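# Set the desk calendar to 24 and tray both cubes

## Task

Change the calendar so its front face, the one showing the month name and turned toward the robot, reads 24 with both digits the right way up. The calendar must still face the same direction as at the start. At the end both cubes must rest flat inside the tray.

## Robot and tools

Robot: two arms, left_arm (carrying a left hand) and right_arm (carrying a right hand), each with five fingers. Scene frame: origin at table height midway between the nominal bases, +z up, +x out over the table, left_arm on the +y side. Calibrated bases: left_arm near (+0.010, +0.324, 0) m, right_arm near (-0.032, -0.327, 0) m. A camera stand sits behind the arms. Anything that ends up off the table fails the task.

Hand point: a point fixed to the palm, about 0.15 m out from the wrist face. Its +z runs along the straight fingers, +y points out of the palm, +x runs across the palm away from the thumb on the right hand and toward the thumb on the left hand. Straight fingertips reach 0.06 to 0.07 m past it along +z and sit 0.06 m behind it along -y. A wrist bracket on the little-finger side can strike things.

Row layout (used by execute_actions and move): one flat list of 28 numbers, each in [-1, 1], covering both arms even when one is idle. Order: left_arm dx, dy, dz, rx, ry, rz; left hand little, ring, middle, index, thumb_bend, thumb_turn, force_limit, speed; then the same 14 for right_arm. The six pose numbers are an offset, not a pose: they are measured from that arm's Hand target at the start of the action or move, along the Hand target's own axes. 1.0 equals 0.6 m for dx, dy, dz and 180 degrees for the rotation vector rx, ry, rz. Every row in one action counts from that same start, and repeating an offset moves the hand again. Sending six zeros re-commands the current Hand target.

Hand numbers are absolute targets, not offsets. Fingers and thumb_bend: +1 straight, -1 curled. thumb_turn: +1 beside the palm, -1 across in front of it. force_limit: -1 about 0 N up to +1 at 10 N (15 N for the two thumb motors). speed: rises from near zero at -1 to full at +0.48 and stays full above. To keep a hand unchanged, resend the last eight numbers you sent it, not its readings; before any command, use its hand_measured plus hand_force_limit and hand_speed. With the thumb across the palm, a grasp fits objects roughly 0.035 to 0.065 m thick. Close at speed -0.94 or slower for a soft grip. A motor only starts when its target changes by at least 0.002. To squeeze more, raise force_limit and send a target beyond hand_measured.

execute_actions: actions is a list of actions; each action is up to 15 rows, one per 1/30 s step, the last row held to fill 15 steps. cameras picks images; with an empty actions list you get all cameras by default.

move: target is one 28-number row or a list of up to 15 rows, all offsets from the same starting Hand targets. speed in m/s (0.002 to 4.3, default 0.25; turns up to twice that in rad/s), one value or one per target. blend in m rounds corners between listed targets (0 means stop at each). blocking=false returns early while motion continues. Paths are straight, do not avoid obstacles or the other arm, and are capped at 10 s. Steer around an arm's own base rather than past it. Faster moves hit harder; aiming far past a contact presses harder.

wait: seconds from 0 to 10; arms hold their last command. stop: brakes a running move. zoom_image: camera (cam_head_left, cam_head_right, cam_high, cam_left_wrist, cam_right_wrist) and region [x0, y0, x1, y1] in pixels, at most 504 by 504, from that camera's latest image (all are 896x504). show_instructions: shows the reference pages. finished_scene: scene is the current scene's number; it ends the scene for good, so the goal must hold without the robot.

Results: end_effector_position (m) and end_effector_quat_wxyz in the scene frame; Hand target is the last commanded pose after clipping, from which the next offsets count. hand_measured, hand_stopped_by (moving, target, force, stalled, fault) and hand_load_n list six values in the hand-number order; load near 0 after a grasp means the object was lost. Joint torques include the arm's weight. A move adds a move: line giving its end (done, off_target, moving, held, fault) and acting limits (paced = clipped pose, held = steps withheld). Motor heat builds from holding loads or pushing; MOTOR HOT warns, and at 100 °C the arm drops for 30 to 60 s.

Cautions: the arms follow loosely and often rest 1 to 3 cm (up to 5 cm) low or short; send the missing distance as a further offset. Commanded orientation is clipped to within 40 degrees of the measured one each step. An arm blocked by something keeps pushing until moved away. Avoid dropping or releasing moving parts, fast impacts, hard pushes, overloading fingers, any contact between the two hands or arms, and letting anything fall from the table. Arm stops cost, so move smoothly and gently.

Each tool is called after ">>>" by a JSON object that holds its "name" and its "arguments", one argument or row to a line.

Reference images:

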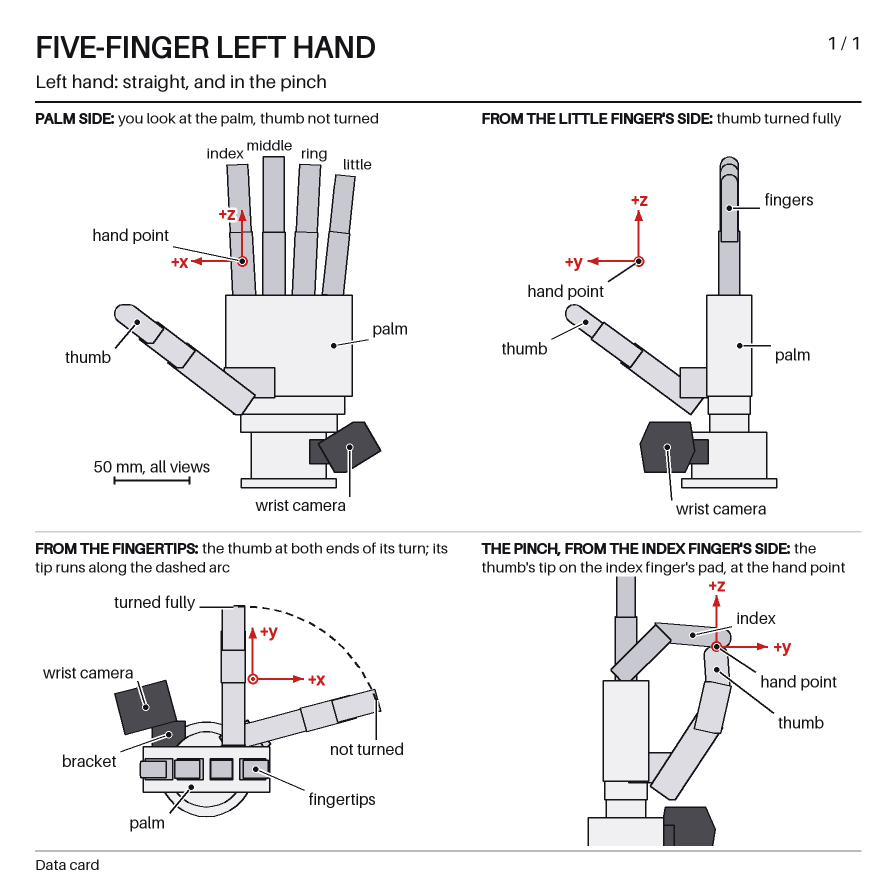

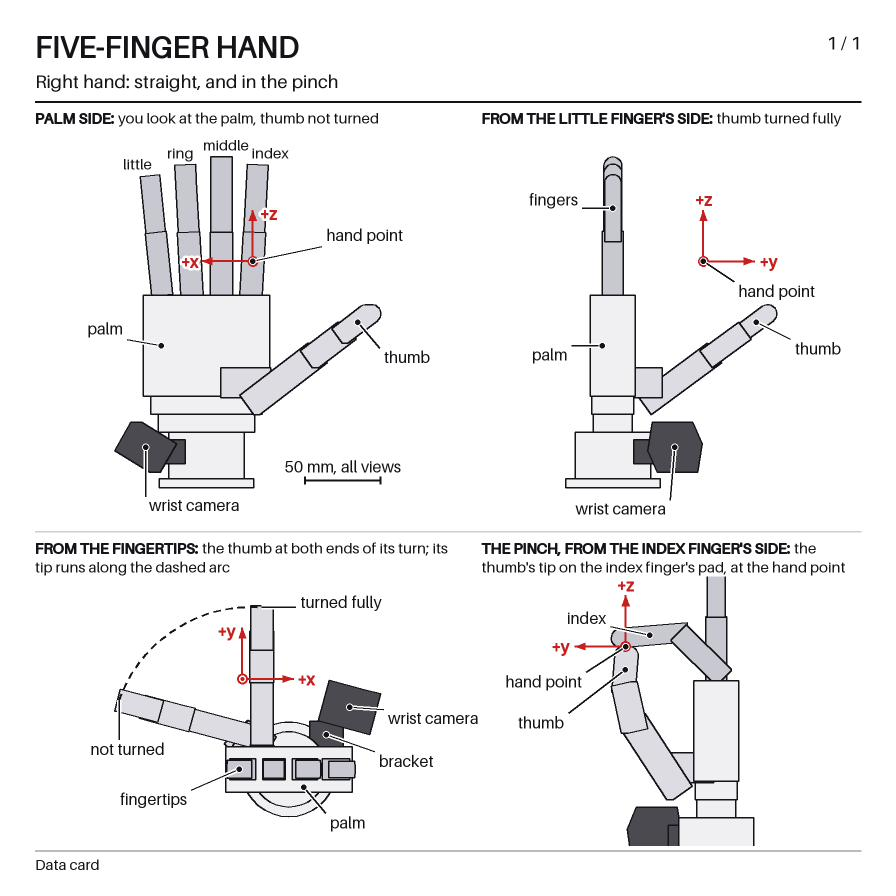

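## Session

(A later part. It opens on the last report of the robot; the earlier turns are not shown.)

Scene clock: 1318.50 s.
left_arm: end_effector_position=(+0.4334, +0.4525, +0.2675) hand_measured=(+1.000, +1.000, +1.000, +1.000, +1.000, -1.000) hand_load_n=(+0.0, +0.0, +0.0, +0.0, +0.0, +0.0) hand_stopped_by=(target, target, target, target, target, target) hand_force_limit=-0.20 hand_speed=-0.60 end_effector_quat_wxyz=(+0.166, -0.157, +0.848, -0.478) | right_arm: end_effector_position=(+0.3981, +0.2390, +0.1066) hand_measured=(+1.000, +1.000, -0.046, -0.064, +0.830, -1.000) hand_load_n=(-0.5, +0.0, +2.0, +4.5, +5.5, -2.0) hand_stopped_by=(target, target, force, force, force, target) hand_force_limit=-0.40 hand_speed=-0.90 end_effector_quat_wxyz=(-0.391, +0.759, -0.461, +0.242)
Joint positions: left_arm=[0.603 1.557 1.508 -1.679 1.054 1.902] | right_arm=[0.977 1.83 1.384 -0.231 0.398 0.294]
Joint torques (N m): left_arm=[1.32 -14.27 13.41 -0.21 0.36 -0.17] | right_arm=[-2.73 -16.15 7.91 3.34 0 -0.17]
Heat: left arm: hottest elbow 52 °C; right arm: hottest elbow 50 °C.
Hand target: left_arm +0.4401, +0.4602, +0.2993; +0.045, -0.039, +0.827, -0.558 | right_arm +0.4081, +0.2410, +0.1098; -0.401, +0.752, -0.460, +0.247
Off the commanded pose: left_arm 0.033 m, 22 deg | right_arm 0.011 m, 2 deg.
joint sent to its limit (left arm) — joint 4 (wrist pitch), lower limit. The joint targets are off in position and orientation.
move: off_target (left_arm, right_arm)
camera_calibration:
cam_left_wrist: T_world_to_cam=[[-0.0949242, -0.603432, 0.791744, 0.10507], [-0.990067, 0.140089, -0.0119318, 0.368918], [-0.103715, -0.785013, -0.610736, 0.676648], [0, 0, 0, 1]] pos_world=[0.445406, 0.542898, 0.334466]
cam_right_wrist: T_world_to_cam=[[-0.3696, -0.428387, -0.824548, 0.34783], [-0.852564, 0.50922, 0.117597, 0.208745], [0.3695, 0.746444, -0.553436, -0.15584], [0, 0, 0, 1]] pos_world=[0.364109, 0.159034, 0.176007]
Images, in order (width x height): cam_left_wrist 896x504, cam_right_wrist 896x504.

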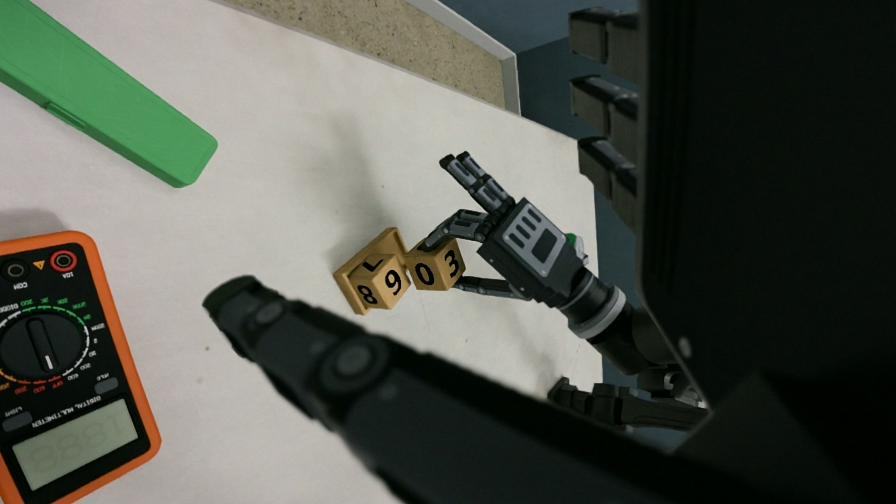

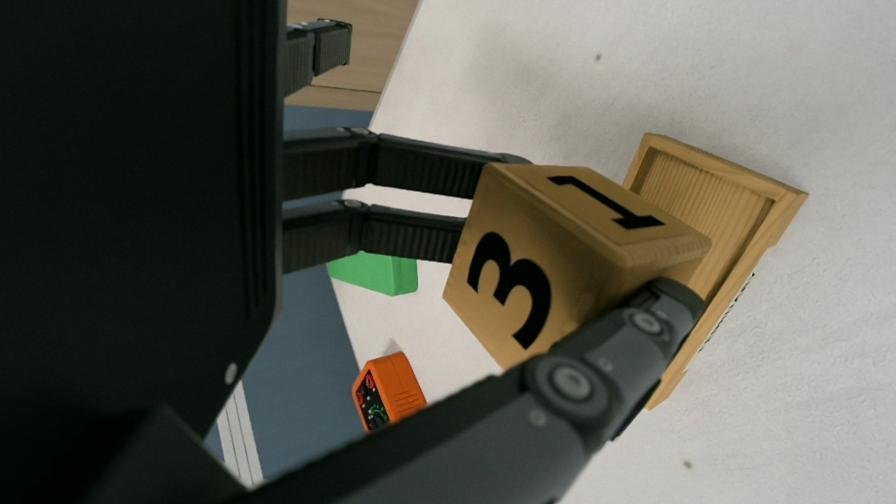

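>>> {"name": "move", "arguments": {
  "target": [0,0,0,0,0,0,1,1,1,1,1,-1,-0.2,-0.6,0.0034,0.0309,0.0287,0,-0.0046,-0.0031,1,1,-0.25,-0.25,0.0,-1,-0.4,-0.9],
  "speed": 0.05,
  "cameras": ["cam_right_wrist","cam_left_wrist"]
}}

>>> {"name": "zoom_image", "arguments": {
  "camera": "cam_left_wrist",
  "region": [320, 150, 520, 330]
}}

>>> {"name": "zoom_image", "arguments": {
  "camera": "cam_right_wrist",
  "region": [620, 100, 840, 320]
}}

Scene clock: 1345.90 s.
left_arm: end_effector_position=(+0.4334, +0.4525, +0.2675) hand_measured=(+1.000, +1.000, +1.000, +1.000, +1.000, -1.000) hand_load_n=(+0.0, +0.0, +0.0, +0.0, +0.0, +0.0) hand_stopped_by=(target, target, target, target, target, target) hand_force_limit=-0.20 hand_speed=-0.60 end_effector_quat_wxyz=(+0.166, -0.157, +0.848, -0.478) | right_arm: end_effector_position=(+0.4003, +0.2457, +0.0934) hand_measured=(+1.000, +1.000, -0.046, -0.064, +0.830, -1.000) hand_load_n=(+0.0, +0.0, +4.5, +1.0, +4.0, +0.0) hand_stopped_by=(target, target, force, force, force, target) hand_force_limit=-0.40 hand_speed=-0.90 end_effector_quat_wxyz=(-0.404, +0.758, -0.456, +0.234)
Joint positions: left_arm=[0.603 1.557 1.508 -1.679 1.054 1.902] | right_arm=[0.974 1.853 1.367 -0.166 0.375 0.288]
Joint torques (N m): left_arm=[1.2 -14.45 13.37 -0.29 0.37 -0.17] | right_arm=[-3.49 -15.09 7.32 3.32 -0.02 -0.22]
Heat: left arm: hottest elbow 52 °C; right arm: hottest elbow 49 °C.
Hand target: left_arm +0.4401, +0.4602, +0.2993; +0.045, -0.039, +0.827, -0.558 | right_arm +0.4126, +0.2410, +0.0848; -0.404, +0.756, -0.454, +0.243
Off the commanded pose: left_arm 0.033 m, 22 deg | right_arm 0.016 m, 1 deg.
joint sent to its limit (left arm) — joint 4 (wrist pitch), lower limit. The joint targets are off in position and orientation.
move: off_target (left_arm, right_arm)
camera_calibration:
cam_left_wrist: T_world_to_cam=[[-0.0949242, -0.603432, 0.791744, 0.10507], [-0.990067, 0.140089, -0.0119318, 0.368918], [-0.103715, -0.785013, -0.610736, 0.676648], [0, 0, 0, 1]] pos_world=[0.445406, 0.542898, 0.334466]
cam_right_wrist: T_world_to_cam=[[-0.357155, -0.414269, -0.837151, 0.333313], [-0.862526, 0.490232, 0.125387, 0.216631], [0.358454, 0.766847, -0.532407, -0.171544], [0, 0, 0, 1]] pos_world=[0.367385, 0.16343, 0.160539]
Images, in order (width x height): cam_left_wrist 896x504, cam_right_wrist 896x504.

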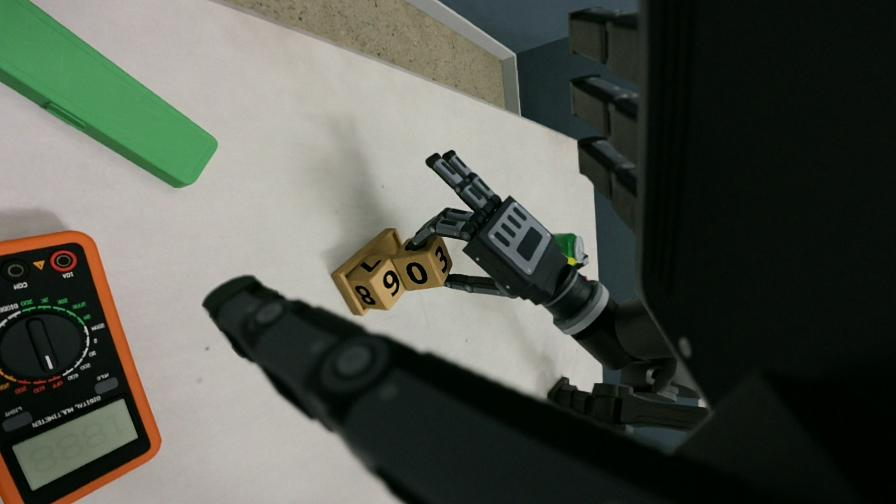

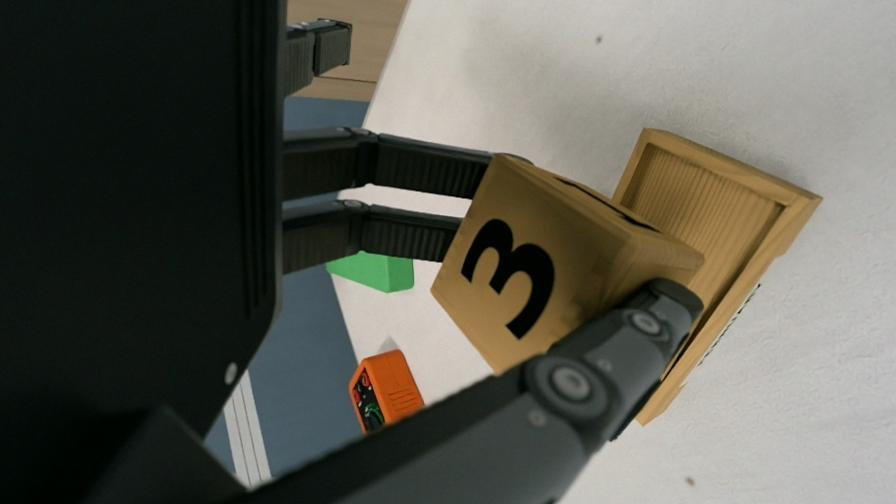

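Scaled by 2.520 from the camera's 896x504 image, which has a finer 1280x720 frame.

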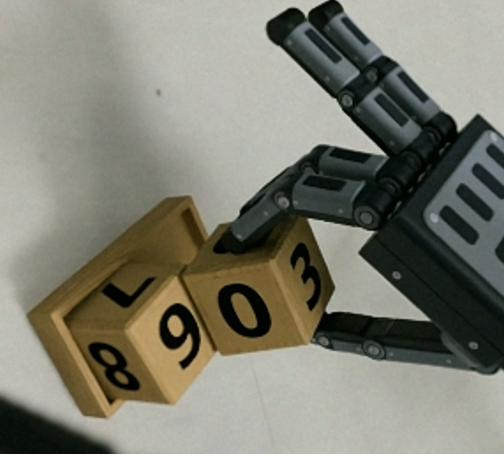

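Scaled by 2.291 from the camera's 896x504 image, which has a finer 1280x720 frame.

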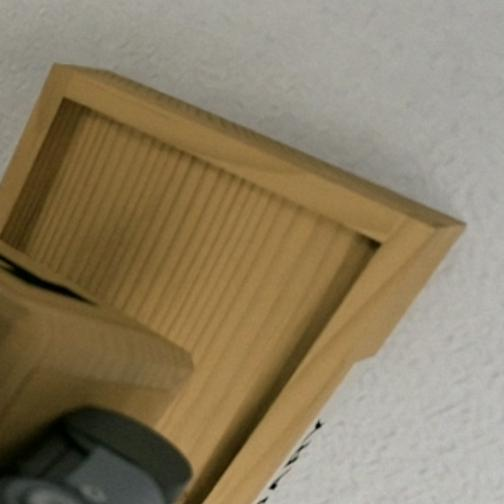

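>>> {"name": "move", "arguments": {
  "target": [0,0,0,0,0,0,1,1,1,1,1,-1,-0.2,-0.6,0,-0.083,-0.0555,0,0,0,1,1,-0.25,-0.25,0.0,-1,-0.4,-0.9],
  "speed": 0.08,
  "cameras": ["cam_right_wrist","cam_left_wrist"]
}}

>>> {"name": "zoom_image", "arguments": {
  "camera": "cam_left_wrist",
  "region": [320, 150, 520, 330]
}}

>>> {"name": "zoom_image", "arguments": {
  "camera": "cam_right_wrist",
  "region": [400, 120, 820, 440]
}}

Scene clock: 1368.93 s.
left_arm: end_effector_position=(+0.4334, +0.4525, +0.2675) hand_measured=(+1.000, +1.000, +1.000, +1.000, +1.000, -1.000) hand_load_n=(+0.0, +0.0, +0.0, +0.0, +0.0, +0.0) hand_stopped_by=(target, target, target, target, target, target) hand_force_limit=-0.20 hand_speed=-0.60 end_effector_quat_wxyz=(+0.166, -0.157, +0.848, -0.478) | right_arm: end_effector_position=(+0.3944, +0.2240, +0.0928) hand_measured=(+1.000, +1.000, -0.046, -0.064, +0.830, -1.000) hand_load_n=(+0.0, +0.0, +4.5, +0.5, +3.5, +0.5) hand_stopped_by=(target, target, force, force, force, target) hand_force_limit=-0.40 hand_speed=-0.90 end_effector_quat_wxyz=(-0.368, +0.773, -0.461, +0.234)
Joint positions: left_arm=[0.603 1.557 1.508 -1.679 1.054 1.902] | right_arm=[0.963 1.827 1.367 -0.268 0.375 0.286]
Joint torques (N m): left_arm=[1.26 -14.33 13.44 -0.14 0.36 -0.17] | right_arm=[-3.25 -18.78 12.29 1.65 0.05 -0.2]
Heat: left arm: hottest elbow 52 °C; right arm: hottest elbow 46 °C.
Hand target: left_arm +0.4401, +0.4602, +0.2993; +0.045, -0.039, +0.827, -0.558 | right_arm +0.4125, +0.2411, +0.1447; -0.404, +0.756, -0.454, +0.243
Off the commanded pose: left_arm 0.033 m, 22 deg | right_arm 0.058 m, 5 deg.
joint sent to its limit (left arm) — joint 4 (wrist pitch), lower limit. The joint targets are off in position and orientation.
move: off_target (left_arm, right_arm)
camera_calibration:
cam_left_wrist: T_world_to_cam=[[-0.0949242, -0.603432, 0.791744, 0.10507], [-0.990067, 0.140089, -0.0119318, 0.368918], [-0.103715, -0.785013, -0.610736, 0.676648], [0, 0, 0, 1]] pos_world=[0.445406, 0.542898, 0.334466]
cam_right_wrist: T_world_to_cam=[[-0.397009, -0.462604, -0.792706, 0.344301], [-0.85202, 0.506877, 0.130914, 0.213837], [0.341243, 0.727375, -0.595382, -0.131653], [0, 0, 0, 1]] pos_world=[0.36381, 0.146647, 0.166552]
Images, in order (width x height): cam_left_wrist 896x504, cam_right_wrist 896x504.

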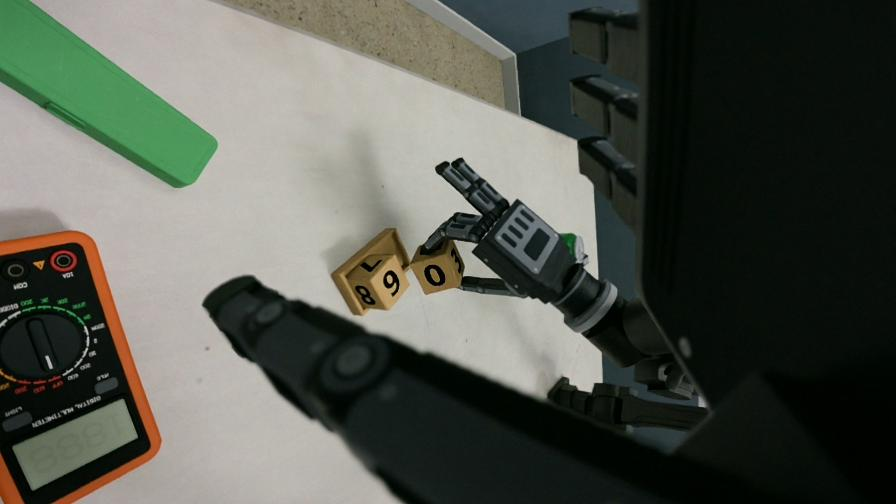

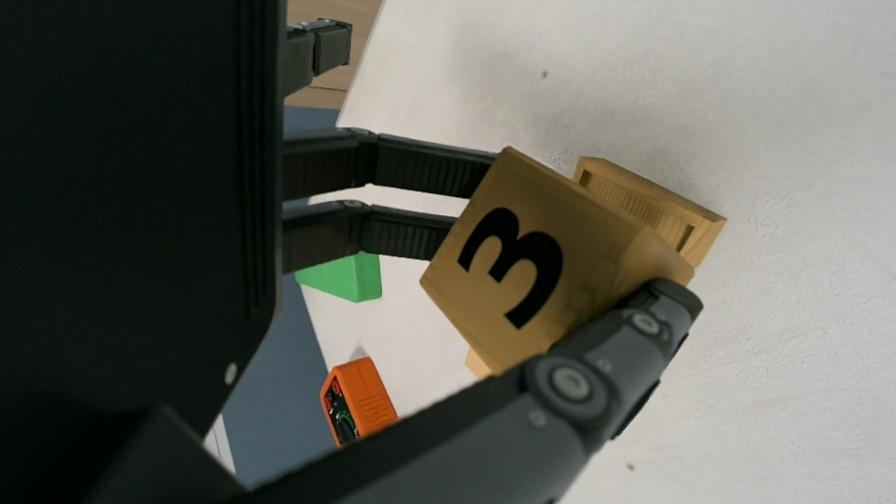

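Scaled by 2.520 from the camera's 896x504 image, which has a finer 1280x720 frame.

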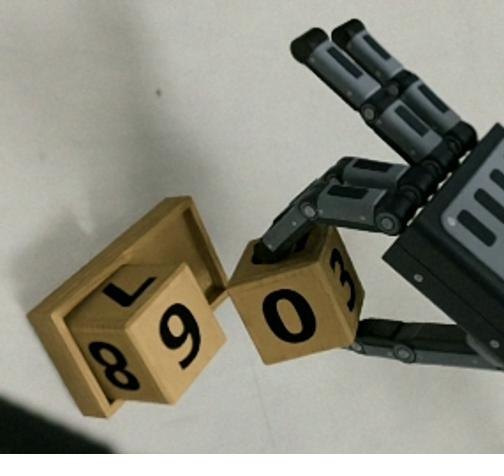

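Scaled by 1.200 from the camera's 896x504 image, which has a finer 1280x720 frame.

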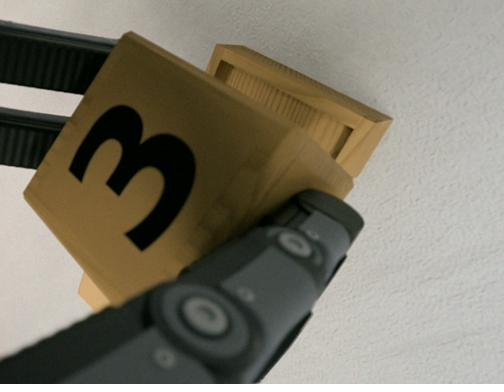

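>>> {"name": "move", "arguments": {
  "target": [
    [0,0,0,0,0,0,1,1,1,1,1,-1,-0.2,-0.6,0.1157,0.0231,-0.0346,0,0,0,1,1,-0.25,-0.25,0.0,-1,-0.4,-0.9],
    [0,0,0,0,0,0,1,1,1,1,1,-1,-0.2,-0.6,0.1135,0.0955,0.0218,0,0,0,1,1,-0.25,-0.25,0.0,-1,-0.4,-0.9]
  ],
  "speed": 0.08,
  "cameras": ["cam_left_wrist","cam_right_wrist"]
}}

>>> {"name": "zoom_image", "arguments": {
  "camera": "cam_left_wrist",
  "region": [320, 150, 520, 330]
}}

Scene clock: 1384.57 s.
left_arm: end_effector_position=(+0.4334, +0.4525, +0.2675) hand_measured=(+1.000, +1.000, +1.000, +1.000, +1.000, -1.000) hand_load_n=(+0.0, +0.0, +0.0, +0.0, +0.0, +0.0) hand_stopped_by=(target, target, target, target, target, target) hand_force_limit=-0.20 hand_speed=-0.60 end_effector_quat_wxyz=(+0.166, -0.157, +0.848, -0.478) | right_arm: end_effector_position=(+0.4163, +0.1702, +0.0862) hand_measured=(+1.000, +1.000, -0.046, -0.064, +0.830, -1.000) hand_load_n=(+0.0, +0.0, +4.5, +0.0, +3.5, +0.5) hand_stopped_by=(target, target, force, force, force, target) hand_force_limit=-0.40 hand_speed=-0.90 end_effector_quat_wxyz=(-0.394, +0.761, -0.459, +0.235)
Joint positions: left_arm=[0.603 1.557 1.508 -1.679 1.054 1.902] | right_arm=[0.871 1.753 1.208 -0.106 0.298 0.226]
Joint torques (N m): left_arm=[1.32 -14.62 13.45 -0.18 0.37 -0.17] | right_arm=[-3.02 -14.68 7.53 3.37 -0.04 -0.2]
Heat: left arm: hottest elbow 52 °C; right arm: hottest elbow 47 °C.
Hand target: left_arm +0.4401, +0.4602, +0.2993; +0.045, -0.039, +0.827, -0.558 | right_arm +0.4261, +0.1710, +0.0900; -0.404, +0.756, -0.454, +0.243
Off the commanded pose: left_arm 0.033 m, 22 deg | right_arm 0.011 m, 2 deg.
joint sent to its limit (left arm) — joint 4 (wrist pitch), lower limit. The joint targets are off in position and orientation.
move: off_target (left_arm, right_arm)
camera_calibration:
cam_left_wrist: T_world_to_cam=[[-0.0949242, -0.603432, 0.791744, 0.10507], [-0.990067, 0.140089, -0.0119318, 0.368918], [-0.103715, -0.785013, -0.610736, 0.676648], [0, 0, 0, 1]] pos_world=[0.445406, 0.542898, 0.334466]
cam_right_wrist: T_world_to_cam=[[-0.370488, -0.424966, -0.825919, 0.308228], [-0.857621, 0.497973, 0.128483, 0.264787], [0.356685, 0.755927, -0.548953, -0.119196], [0, 0, 0, 1]] pos_world=[0.383797, 0.0892336, 0.155118]
Images, in order (width x height): cam_left_wrist 896x504, cam_right_wrist 896x504.

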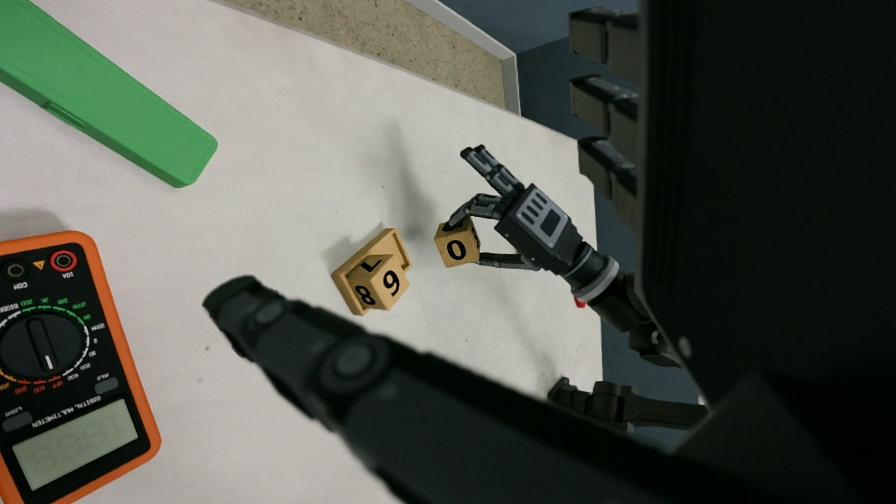

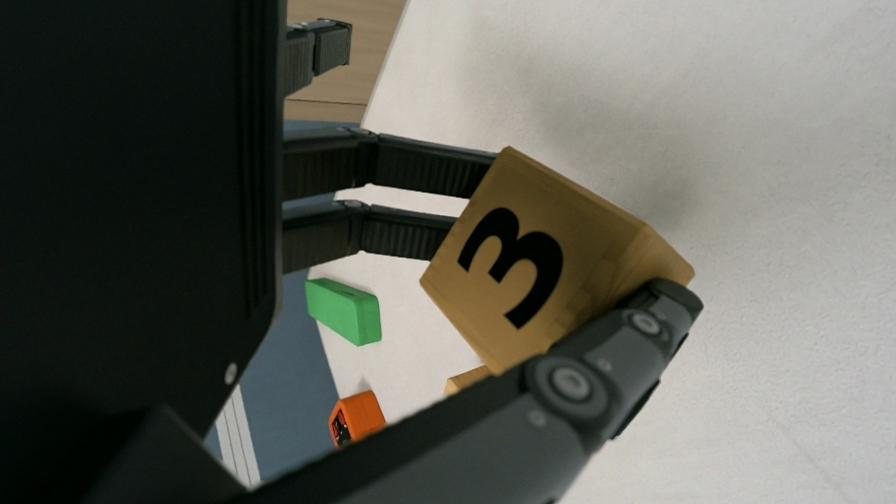

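Scaled by 2.520 from the camera's 896x504 image, which has a finer 1280x720 frame.

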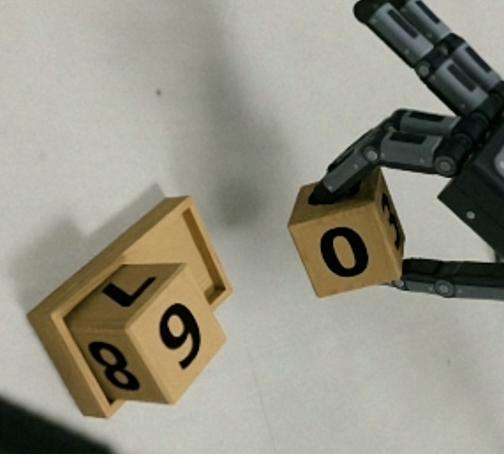

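>>> {"name": "move", "arguments": {
  "target": [0,0,0,0,0,0,1,1,1,1,1,-1,-0.2,-0.6,0,0.0623,0.0416,0,0,0,1,1,-0.25,-0.25,0.0,-1,-0.4,-0.9],
  "speed": 0.04,
  "cameras": ["cam_left_wrist","cam_right_wrist"]
}}

>>> {"name": "zoom_image", "arguments": {
  "camera": "cam_left_wrist",
  "region": [320, 150, 520, 330]
}}

Scene clock: 1392.50 s.
left_arm: end_effector_position=(+0.4334, +0.4525, +0.2675) hand_measured=(+1.000, +1.000, +1.000, +1.000, +1.000, -1.000) hand_load_n=(+0.0, +0.0, +0.0, -0.5, +0.0, +0.0) hand_stopped_by=(target, target, target, target, target, target) hand_force_limit=-0.20 hand_speed=-0.60 end_effector_quat_wxyz=(+0.166, -0.157, +0.848, -0.478) | right_arm: end_effector_position=(+0.4176, +0.1716, +0.0459) hand_measured=(+1.000, +1.000, -0.046, -0.064, +0.830, -1.000) hand_load_n=(+0.0, -0.5, +4.5, +0.5, +4.0, +0.5) hand_stopped_by=(target, target, force, force, force, target) hand_force_limit=-0.40 hand_speed=-0.90 end_effector_quat_wxyz=(-0.398, +0.759, -0.459, +0.235)
Joint positions: left_arm=[0.603 1.557 1.508 -1.679 1.054 1.902] | right_arm=[0.871 1.816 1.168 0.005 0.298 0.226]
Joint torques (N m): left_arm=[1.44 -14.39 13.48 -0.29 0.35 -0.15] | right_arm=[-2.96 -14.56 6.91 3.45 -0.05 -0.19]
Heat: left arm: hottest elbow 52 °C; right arm: hottest elbow 46 °C.
Hand target: left_arm +0.4401, +0.4602, +0.2993; +0.045, -0.039, +0.827, -0.558 | right_arm +0.4261, +0.1709, +0.0450; -0.404, +0.756, -0.454, +0.243
Off the commanded pose: left_arm 0.033 m, 22 deg | right_arm 0.009 m, 1 deg.
joint sent to its limit (left arm) — joint 4 (wrist pitch), lower limit. The joint targets are off in position and orientation.
move: off_target (left_arm)
camera_calibration:
cam_left_wrist: T_world_to_cam=[[-0.0949242, -0.603432, 0.791744, 0.10507], [-0.990067, 0.140089, -0.0119318, 0.368918], [-0.103715, -0.785013, -0.610736, 0.676648], [0, 0, 0, 1]] pos_world=[0.445406, 0.542898, 0.334466]
cam_right_wrist: T_world_to_cam=[[-0.366395, -0.420172, -0.830187, 0.273692], [-0.858236, 0.497269, 0.127098, 0.270772], [0.359423, 0.759065, -0.542804, -0.144758], [0, 0, 0, 1]] pos_world=[0.384696, 0.0902317, 0.114226]
Images, in order (width x height): cam_left_wrist 896x504, cam_right_wrist 896x504.

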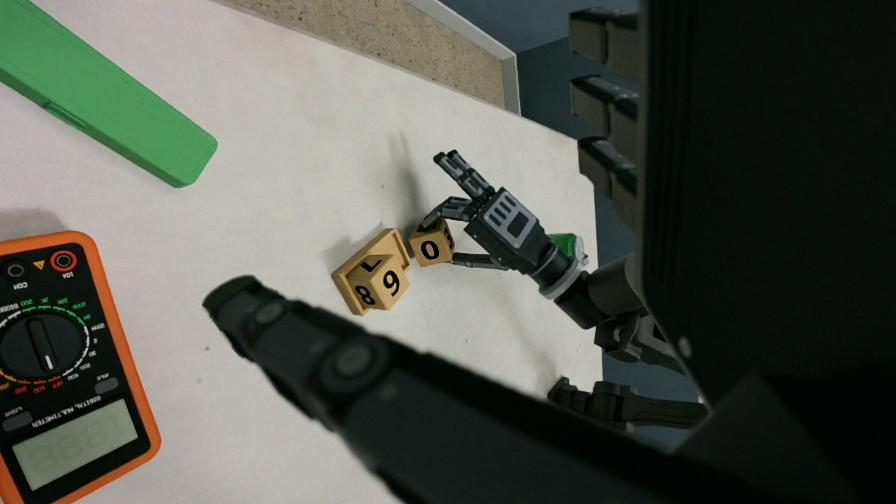

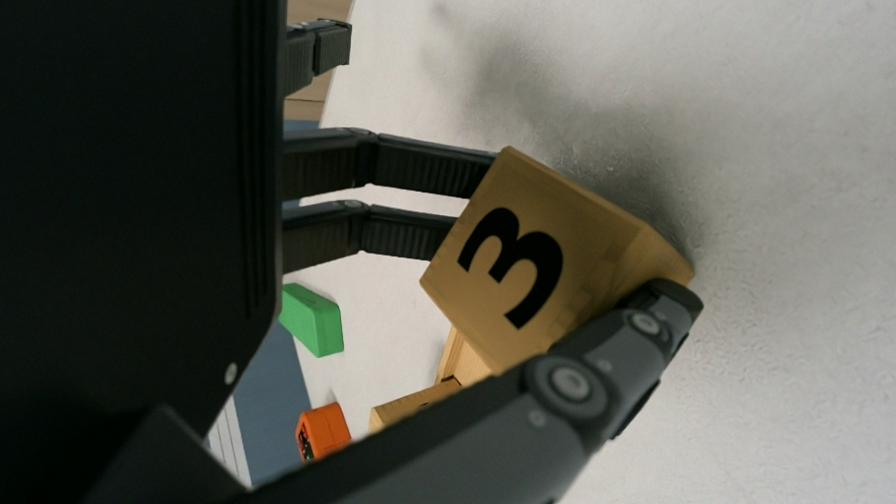

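Scaled by 2.520 from the camera's 896x504 image, which has a finer 1280x720 frame.

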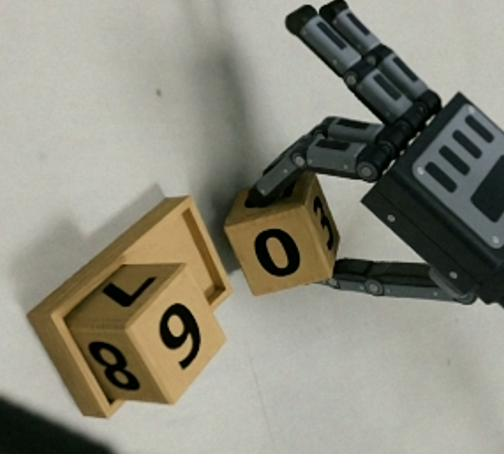

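>>> {"name": "move", "arguments": {
  "target": [0,0,0,0,0,0,1,1,1,1,1,-1,-0.2,-0.6,0,0.0193,0.013,0,0,0,1,1,-0.25,-0.25,0.0,-1,-0.4,-0.9],
  "speed": 0.04,
  "cameras": ["cam_left_wrist","cam_right_wrist"]
}}

>>> {"name": "zoom_image", "arguments": {
  "camera": "cam_left_wrist",
  "region": [320, 150, 520, 330]
}}

Scene clock: 1398.57 s.
left_arm: end_effector_position=(+0.4334, +0.4525, +0.2675) hand_measured=(+1.000, +1.000, +1.000, +1.000, +1.000, -1.000) hand_load_n=(-0.5, -0.5, +0.0, +0.0, +0.0, +0.5) hand_stopped_by=(target, target, target, target, target, target) hand_force_limit=-0.20 hand_speed=-0.60 end_effector_quat_wxyz=(+0.166, -0.157, +0.848, -0.478) | right_arm: end_effector_position=(+0.4209, +0.1755, +0.0459) hand_measured=(+1.000, +1.000, -0.046, -0.064, +0.830, -1.000) hand_load_n=(+0.0, +0.0, +4.5, +0.5, +4.0, +0.0) hand_stopped_by=(target, target, force, force, force, target) hand_force_limit=-0.40 hand_speed=-0.90 end_effector_quat_wxyz=(-0.409, +0.753, -0.458, +0.237)
Joint positions: left_arm=[0.603 1.557 1.508 -1.679 1.054 1.902] | right_arm=[0.871 1.824 1.163 0.043 0.298 0.226]
Joint torques (N m): left_arm=[1.14 -14.39 13.34 -0.28 0.38 -0.17] | right_arm=[-2.9 -13.27 6.41 3.26 -0.07 -0.2]
Heat: left arm: hottest elbow 52 °C; right arm: hottest elbow 46 °C.
Hand target: left_arm +0.4401, +0.4602, +0.2993; +0.045, -0.039, +0.827, -0.558 | right_arm +0.4262, +0.1709, +0.0311; -0.404, +0.756, -0.454, +0.243
Off the commanded pose: left_arm 0.033 m, 22 deg | right_arm 0.016 m, 1 deg.
joint sent to its limit (left arm) — joint 4 (wrist pitch), lower limit. The joint targets are off in position and orientation.
move: off_target (left_arm, right_arm)
camera_calibration:
cam_left_wrist: T_world_to_cam=[[-0.0949242, -0.603432, 0.791744, 0.10507], [-0.990067, 0.140089, -0.0119318, 0.368918], [-0.103715, -0.785013, -0.610736, 0.676648], [0, 0, 0, 1]] pos_world=[0.445406, 0.542898, 0.334466]
cam_right_wrist: T_world_to_cam=[[-0.352108, -0.403635, -0.844452, 0.268234], [-0.860373, 0.494787, 0.122247, 0.273255], [0.368481, 0.769588, -0.521495, -0.155615], [0, 0, 0, 1]] pos_world=[0.38689, 0.092825, 0.111953]
Images, in order (width x height): cam_left_wrist 896x504, cam_right_wrist 896x504.

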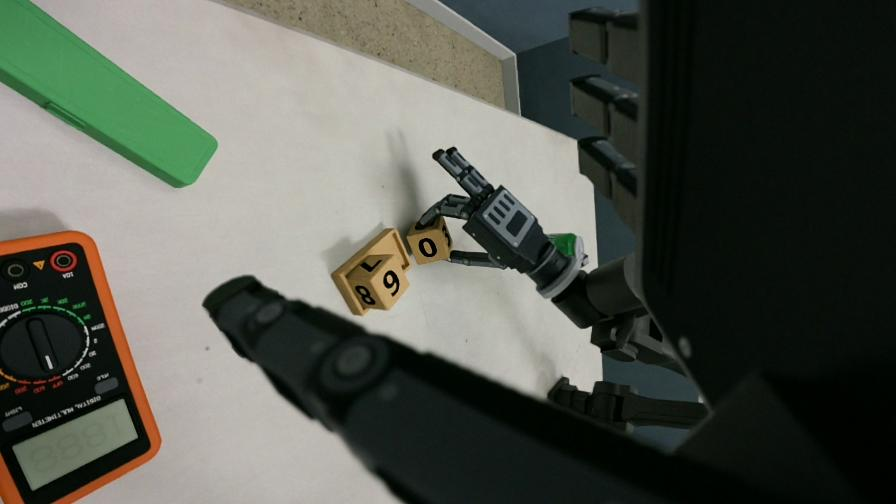

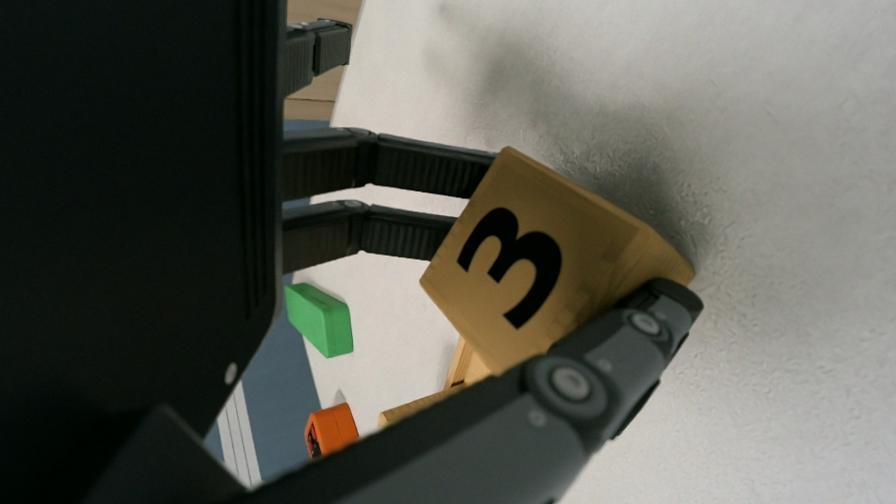

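Scaled by 2.520 from the camera's 896x504 image, which has a finer 1280x720 frame.

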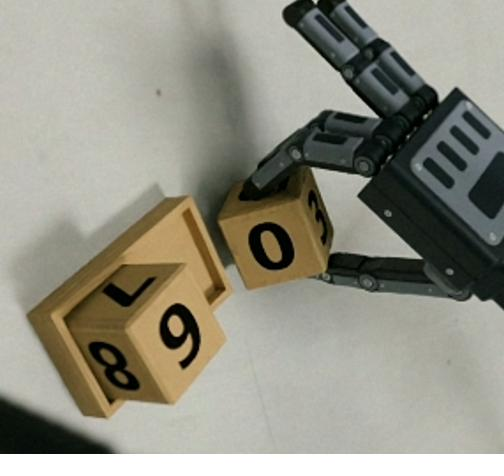

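>>> {"name": "move", "arguments": {
  "target": [
    [0,0,0,0,0,0,1,1,1,1,1,-1,-0.2,-0.6,0,-0.018,-0.012,0,0,0,1,1,-0.25,-0.25,0.0,-1,-0.4,-0.9],
    [0,0,0,0,0,0,1,1,1,1,1,-1,-0.2,-0.6,0,-0.018,-0.012,0,0,0,1,1,-0.02,-0.02,0.87,-1,-0.4,-0.8]
  ],
  "speed": 0.04,
  "cameras": ["cam_left_wrist","cam_right_wrist"]
}}

>>> {"name": "zoom_image", "arguments": {
  "camera": "cam_left_wrist",
  "region": [320, 150, 520, 330]
}}

Scene clock: 1409.13 s.
left_arm: end_effector_position=(+0.4334, +0.4525, +0.2675) hand_measured=(+1.000, +1.000, +1.000, +1.000, +1.000, -1.000) hand_load_n=(+0.0, +0.0, +0.0, +0.0, +0.0, +0.0) hand_stopped_by=(target, target, target, target, target, target) hand_force_limit=-0.20 hand_speed=-0.60 end_effector_quat_wxyz=(+0.166, -0.157, +0.848, -0.478) | right_arm: end_effector_position=(+0.4209, +0.1755, +0.0459) hand_measured=(+1.000, +1.000, -0.020, -0.020, +0.870, -1.000) hand_load_n=(+0.0, +0.0, +0.0, +0.0, +0.0, +0.0) hand_stopped_by=(target, target, target, target, target, target) hand_force_limit=-0.40 hand_speed=-0.80 end_effector_quat_wxyz=(-0.409, +0.753, -0.458, +0.237)
Joint positions: left_arm=[0.603 1.557 1.508 -1.679 1.054 1.902] | right_arm=[0.871 1.824 1.163 0.043 0.298 0.226]
Joint torques (N m): left_arm=[1.08 -14.56 13.41 -0.18 0.35 -0.16] | right_arm=[-3.02 -15.27 7.41 1.85 -0.05 -0.2]
Heat: left arm: hottest elbow 52 °C; right arm: hottest elbow 45 °C.
Hand target: left_arm +0.4401, +0.4602, +0.2993; +0.045, -0.039, +0.827, -0.558 | right_arm +0.4262, +0.1710, +0.0440; -0.404, +0.756, -0.454, +0.243
Off the commanded pose: left_arm 0.033 m, 22 deg | right_arm 0.007 m, 1 deg.
joint sent to its limit (left arm) — joint 4 (wrist pitch), lower limit. The joint targets are off in position and orientation.
move: off_target (left_arm)
camera_calibration:
cam_left_wrist: T_world_to_cam=[[-0.0949242, -0.603432, 0.791744, 0.10507], [-0.990067, 0.140089, -0.0119318, 0.368918], [-0.103715, -0.785013, -0.610736, 0.676648], [0, 0, 0, 1]] pos_world=[0.445406, 0.542898, 0.334466]
cam_right_wrist: T_world_to_cam=[[-0.352108, -0.403635, -0.844452, 0.268234], [-0.860373, 0.494787, 0.122247, 0.273255], [0.368481, 0.769588, -0.521495, -0.155615], [0, 0, 0, 1]] pos_world=[0.38689, 0.092825, 0.111953]
Images, in order (width x height): cam_left_wrist 896x504, cam_right_wrist 896x504.

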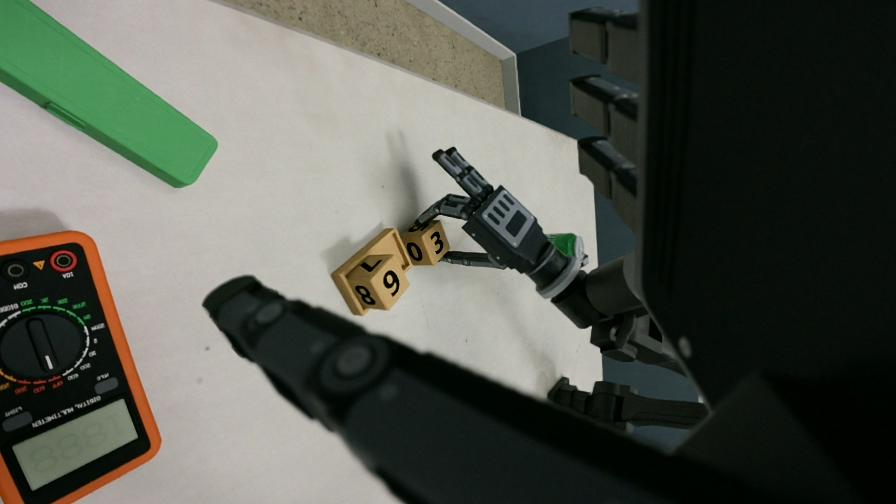

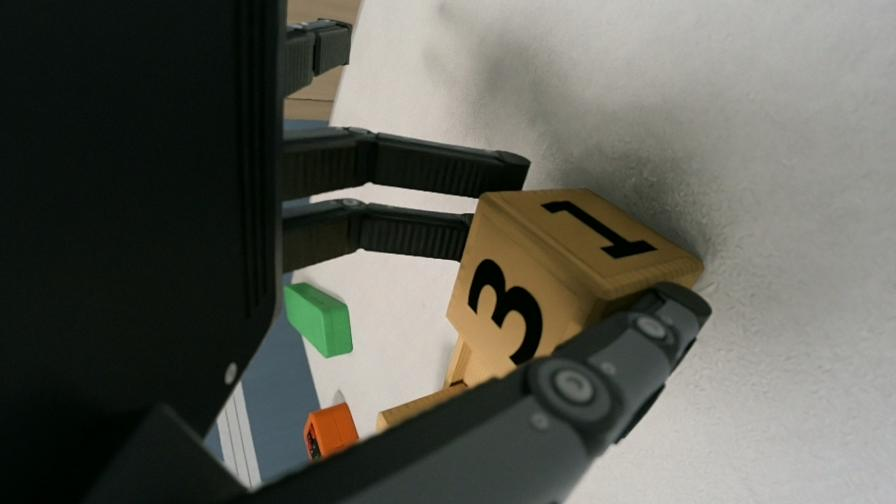

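Scaled by 2.520 from the camera's 896x504 image, which has a finer 1280x720 frame.

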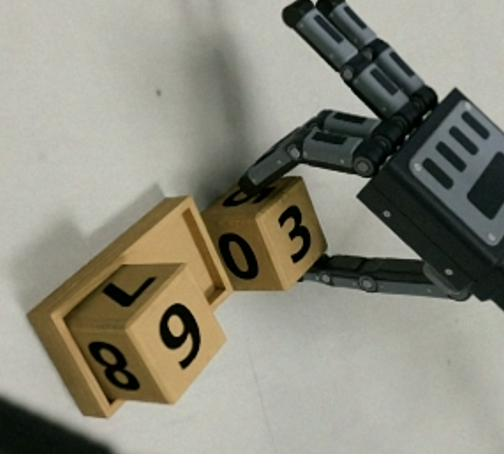

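>>> {"name": "zoom_image", "arguments": {
  "camera": "cam_right_wrist",
  "region": [420, 150, 720, 410]
}}

Scaled by 1.680 from the camera's 896x504 image, which has a finer 1280x720 frame.

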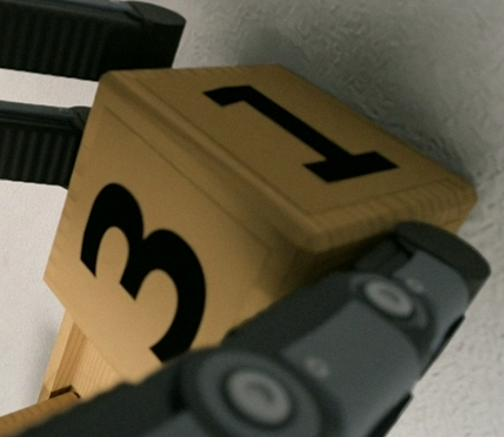

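>>> {"name": "move", "arguments": {
  "target": [
    [0,0,0,0,0,0,1,1,1,1,1,-1,-0.2,-0.6,0,0,0,0,0,0,1,1,0.3,0.3,1,-1,-0.4,-0.7],
    [0,0,0,0,0,0,1,1,1,1,1,-1,-0.2,-0.6,-0.0267,0,0,0,0,0,1,1,0.3,0.3,1,-1,-0.4,-0.7]
  ],
  "speed": 0.05,
  "cameras": ["cam_right_wrist"]
}}

Scene clock: 1425.77 s.
left_arm: end_effector_position=(+0.4334, +0.4525, +0.2675) hand_measured=(+1.000, +1.000, +1.000, +1.000, +1.000, -1.000) hand_load_n=(+0.0, +0.0, +0.0, +0.0, +0.0, +0.0) hand_stopped_by=(target, target, target, target, target, target) hand_force_limit=-0.20 hand_speed=-0.60 end_effector_quat_wxyz=(+0.166, -0.157, +0.848, -0.478) | right_arm: end_effector_position=(+0.4206, +0.1731, +0.0443) hand_measured=(+1.000, +1.000, +0.300, +0.300, +1.000, -1.000) hand_load_n=(+0.0, +0.0, +0.0, +0.0, +0.0, +0.5) hand_stopped_by=(target, target, target, target, target, target) hand_force_limit=-0.40 hand_speed=-0.70 end_effector_quat_wxyz=(-0.403, +0.753, -0.460, +0.243)
Joint positions: left_arm=[0.603 1.557 1.508 -1.679 1.054 1.902] | right_arm=[0.874 1.824 1.163 0.034 0.315 0.226]
Joint torques (N m): left_arm=[0.97 -14.39 13.48 -0.29 0.35 -0.16] | right_arm=[-1.26 -14.21 8.49 1.72 0.19 -0.04]
Heat: left arm: hottest elbow 52 °C; right arm: hottest elbow 44 °C.
Hand target: left_arm +0.4401, +0.4602, +0.2993; +0.045, -0.039, +0.827, -0.558 | right_arm +0.4186, +0.1851, +0.0440; -0.404, +0.756, -0.454, +0.243
Off the commanded pose: left_arm 0.033 m, 22 deg | right_arm 0.012 m, 1 deg.
joint sent to its limit (left arm) — joint 4 (wrist pitch), lower limit. The joint targets are off in position and orientation.
move: off_target (left_arm, right_arm)
camera_calibration:
cam_right_wrist: T_world_to_cam=[[-0.35528, -0.411147, -0.839485, 0.268224], [-0.855206, 0.505516, 0.114351, 0.270571], [0.377358, 0.758559, -0.531215, -0.155856], [0, 0, 0, 1]] pos_world=[0.385502, 0.0917275, 0.111437]
Images, in order (width x height): cam_right_wrist 896x504.

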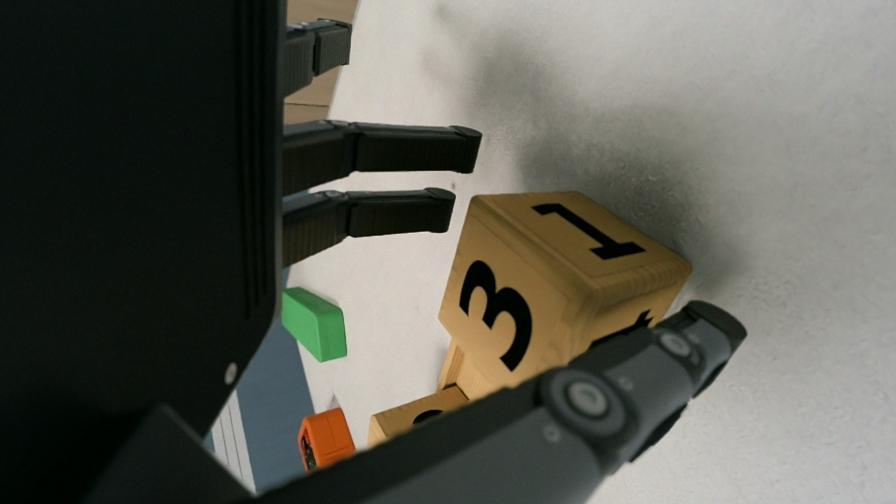

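>>> {"name": "move", "arguments": {
  "target": [0,0,0,0,0,0,1,1,1,1,1,-1,-0.2,-0.6,-0.0167,0,0,0,0,0,1,1,0.3,0.3,1,-1,-0.4,-0.7],
  "speed": 0.05,
  "cameras": ["cam_right_wrist"]
}}

Scene clock: 1429.90 s.
left_arm: end_effector_position=(+0.4334, +0.4525, +0.2675) hand_measured=(+1.000, +1.000, +1.000, +1.000, +1.000, -1.000) hand_load_n=(+0.0, +0.0, +0.0, +0.0, +0.0, +0.0) hand_stopped_by=(target, target, target, target, target, target) hand_force_limit=-0.20 hand_speed=-0.60 end_effector_quat_wxyz=(+0.166, -0.157, +0.848, -0.478) | right_arm: end_effector_position=(+0.4063, +0.1824, +0.0370) hand_measured=(+1.000, +1.000, +0.300, +0.300, +1.000, -1.000) hand_load_n=(+0.0, +0.0, +0.0, +0.0, +0.0, +0.0) hand_stopped_by=(target, target, target, target, target, target) hand_force_limit=-0.40 hand_speed=-0.70 end_effector_quat_wxyz=(-0.397, +0.761, -0.452, +0.242)
Joint positions: left_arm=[0.603 1.557 1.508 -1.679 1.054 1.902] | right_arm=[0.903 1.833 1.163 0.026 0.329 0.226]
Joint torques (N m): left_arm=[1.08 -14.51 13.35 -0.27 0.36 -0.16] | right_arm=[-1.55 -14.27 9.39 1.7 0.18 0.1]
Heat: left arm: hottest elbow 52 °C; right arm: hottest elbow 44 °C.
Hand target: left_arm +0.4401, +0.4602, +0.2993; +0.045, -0.039, +0.827, -0.558 | right_arm +0.4139, +0.1940, +0.0440; -0.404, +0.756, -0.454, +0.243
Off the commanded pose: left_arm 0.033 m, 22 deg | right_arm 0.016 m, 1 deg.
joint sent to its limit (left arm) — joint 4 (wrist pitch), lower limit. The joint targets are off in position and orientation.
move: off_target (left_arm, right_arm)
camera_calibration:
cam_right_wrist: T_world_to_cam=[[-0.351386, -0.432657, -0.830262, 0.26288], [-0.863691, 0.492069, 0.109112, 0.260719], [0.361338, 0.755431, -0.546588, -0.153676], [0, 0, 0, 1]] pos_world=[0.373082, 0.101537, 0.105814]
Images, in order (width x height): cam_right_wrist 896x504.

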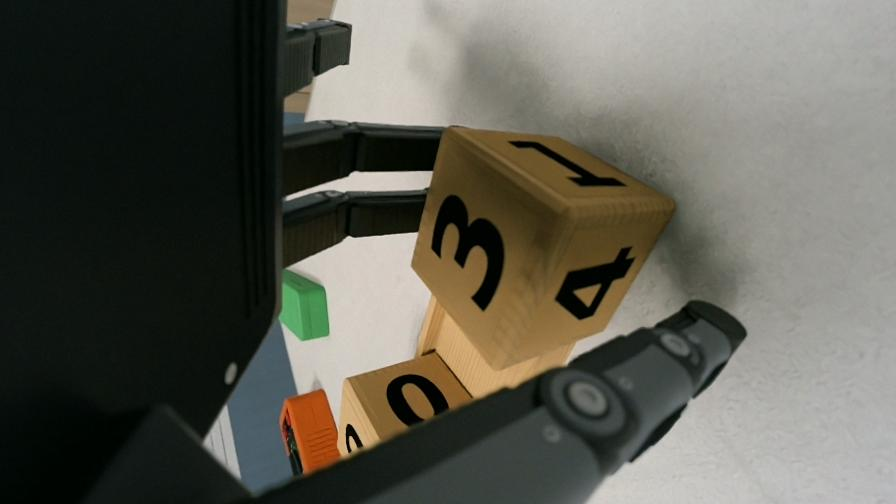

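>>> {"name": "zoom_image", "arguments": {
  "camera": "cam_right_wrist",
  "region": [380, 100, 700, 420]
}}

Scaled by 1.575 from the camera's 896x504 image, which has a finer 1280x720 frame.

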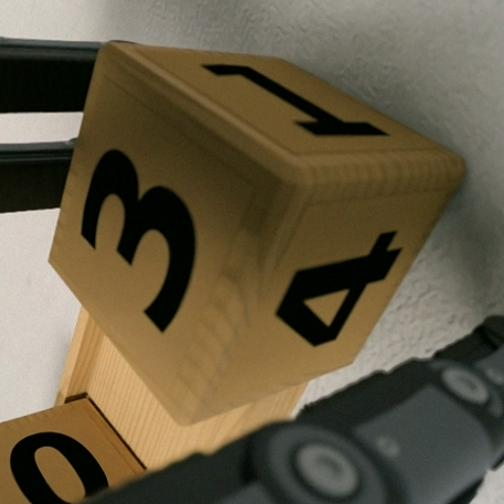

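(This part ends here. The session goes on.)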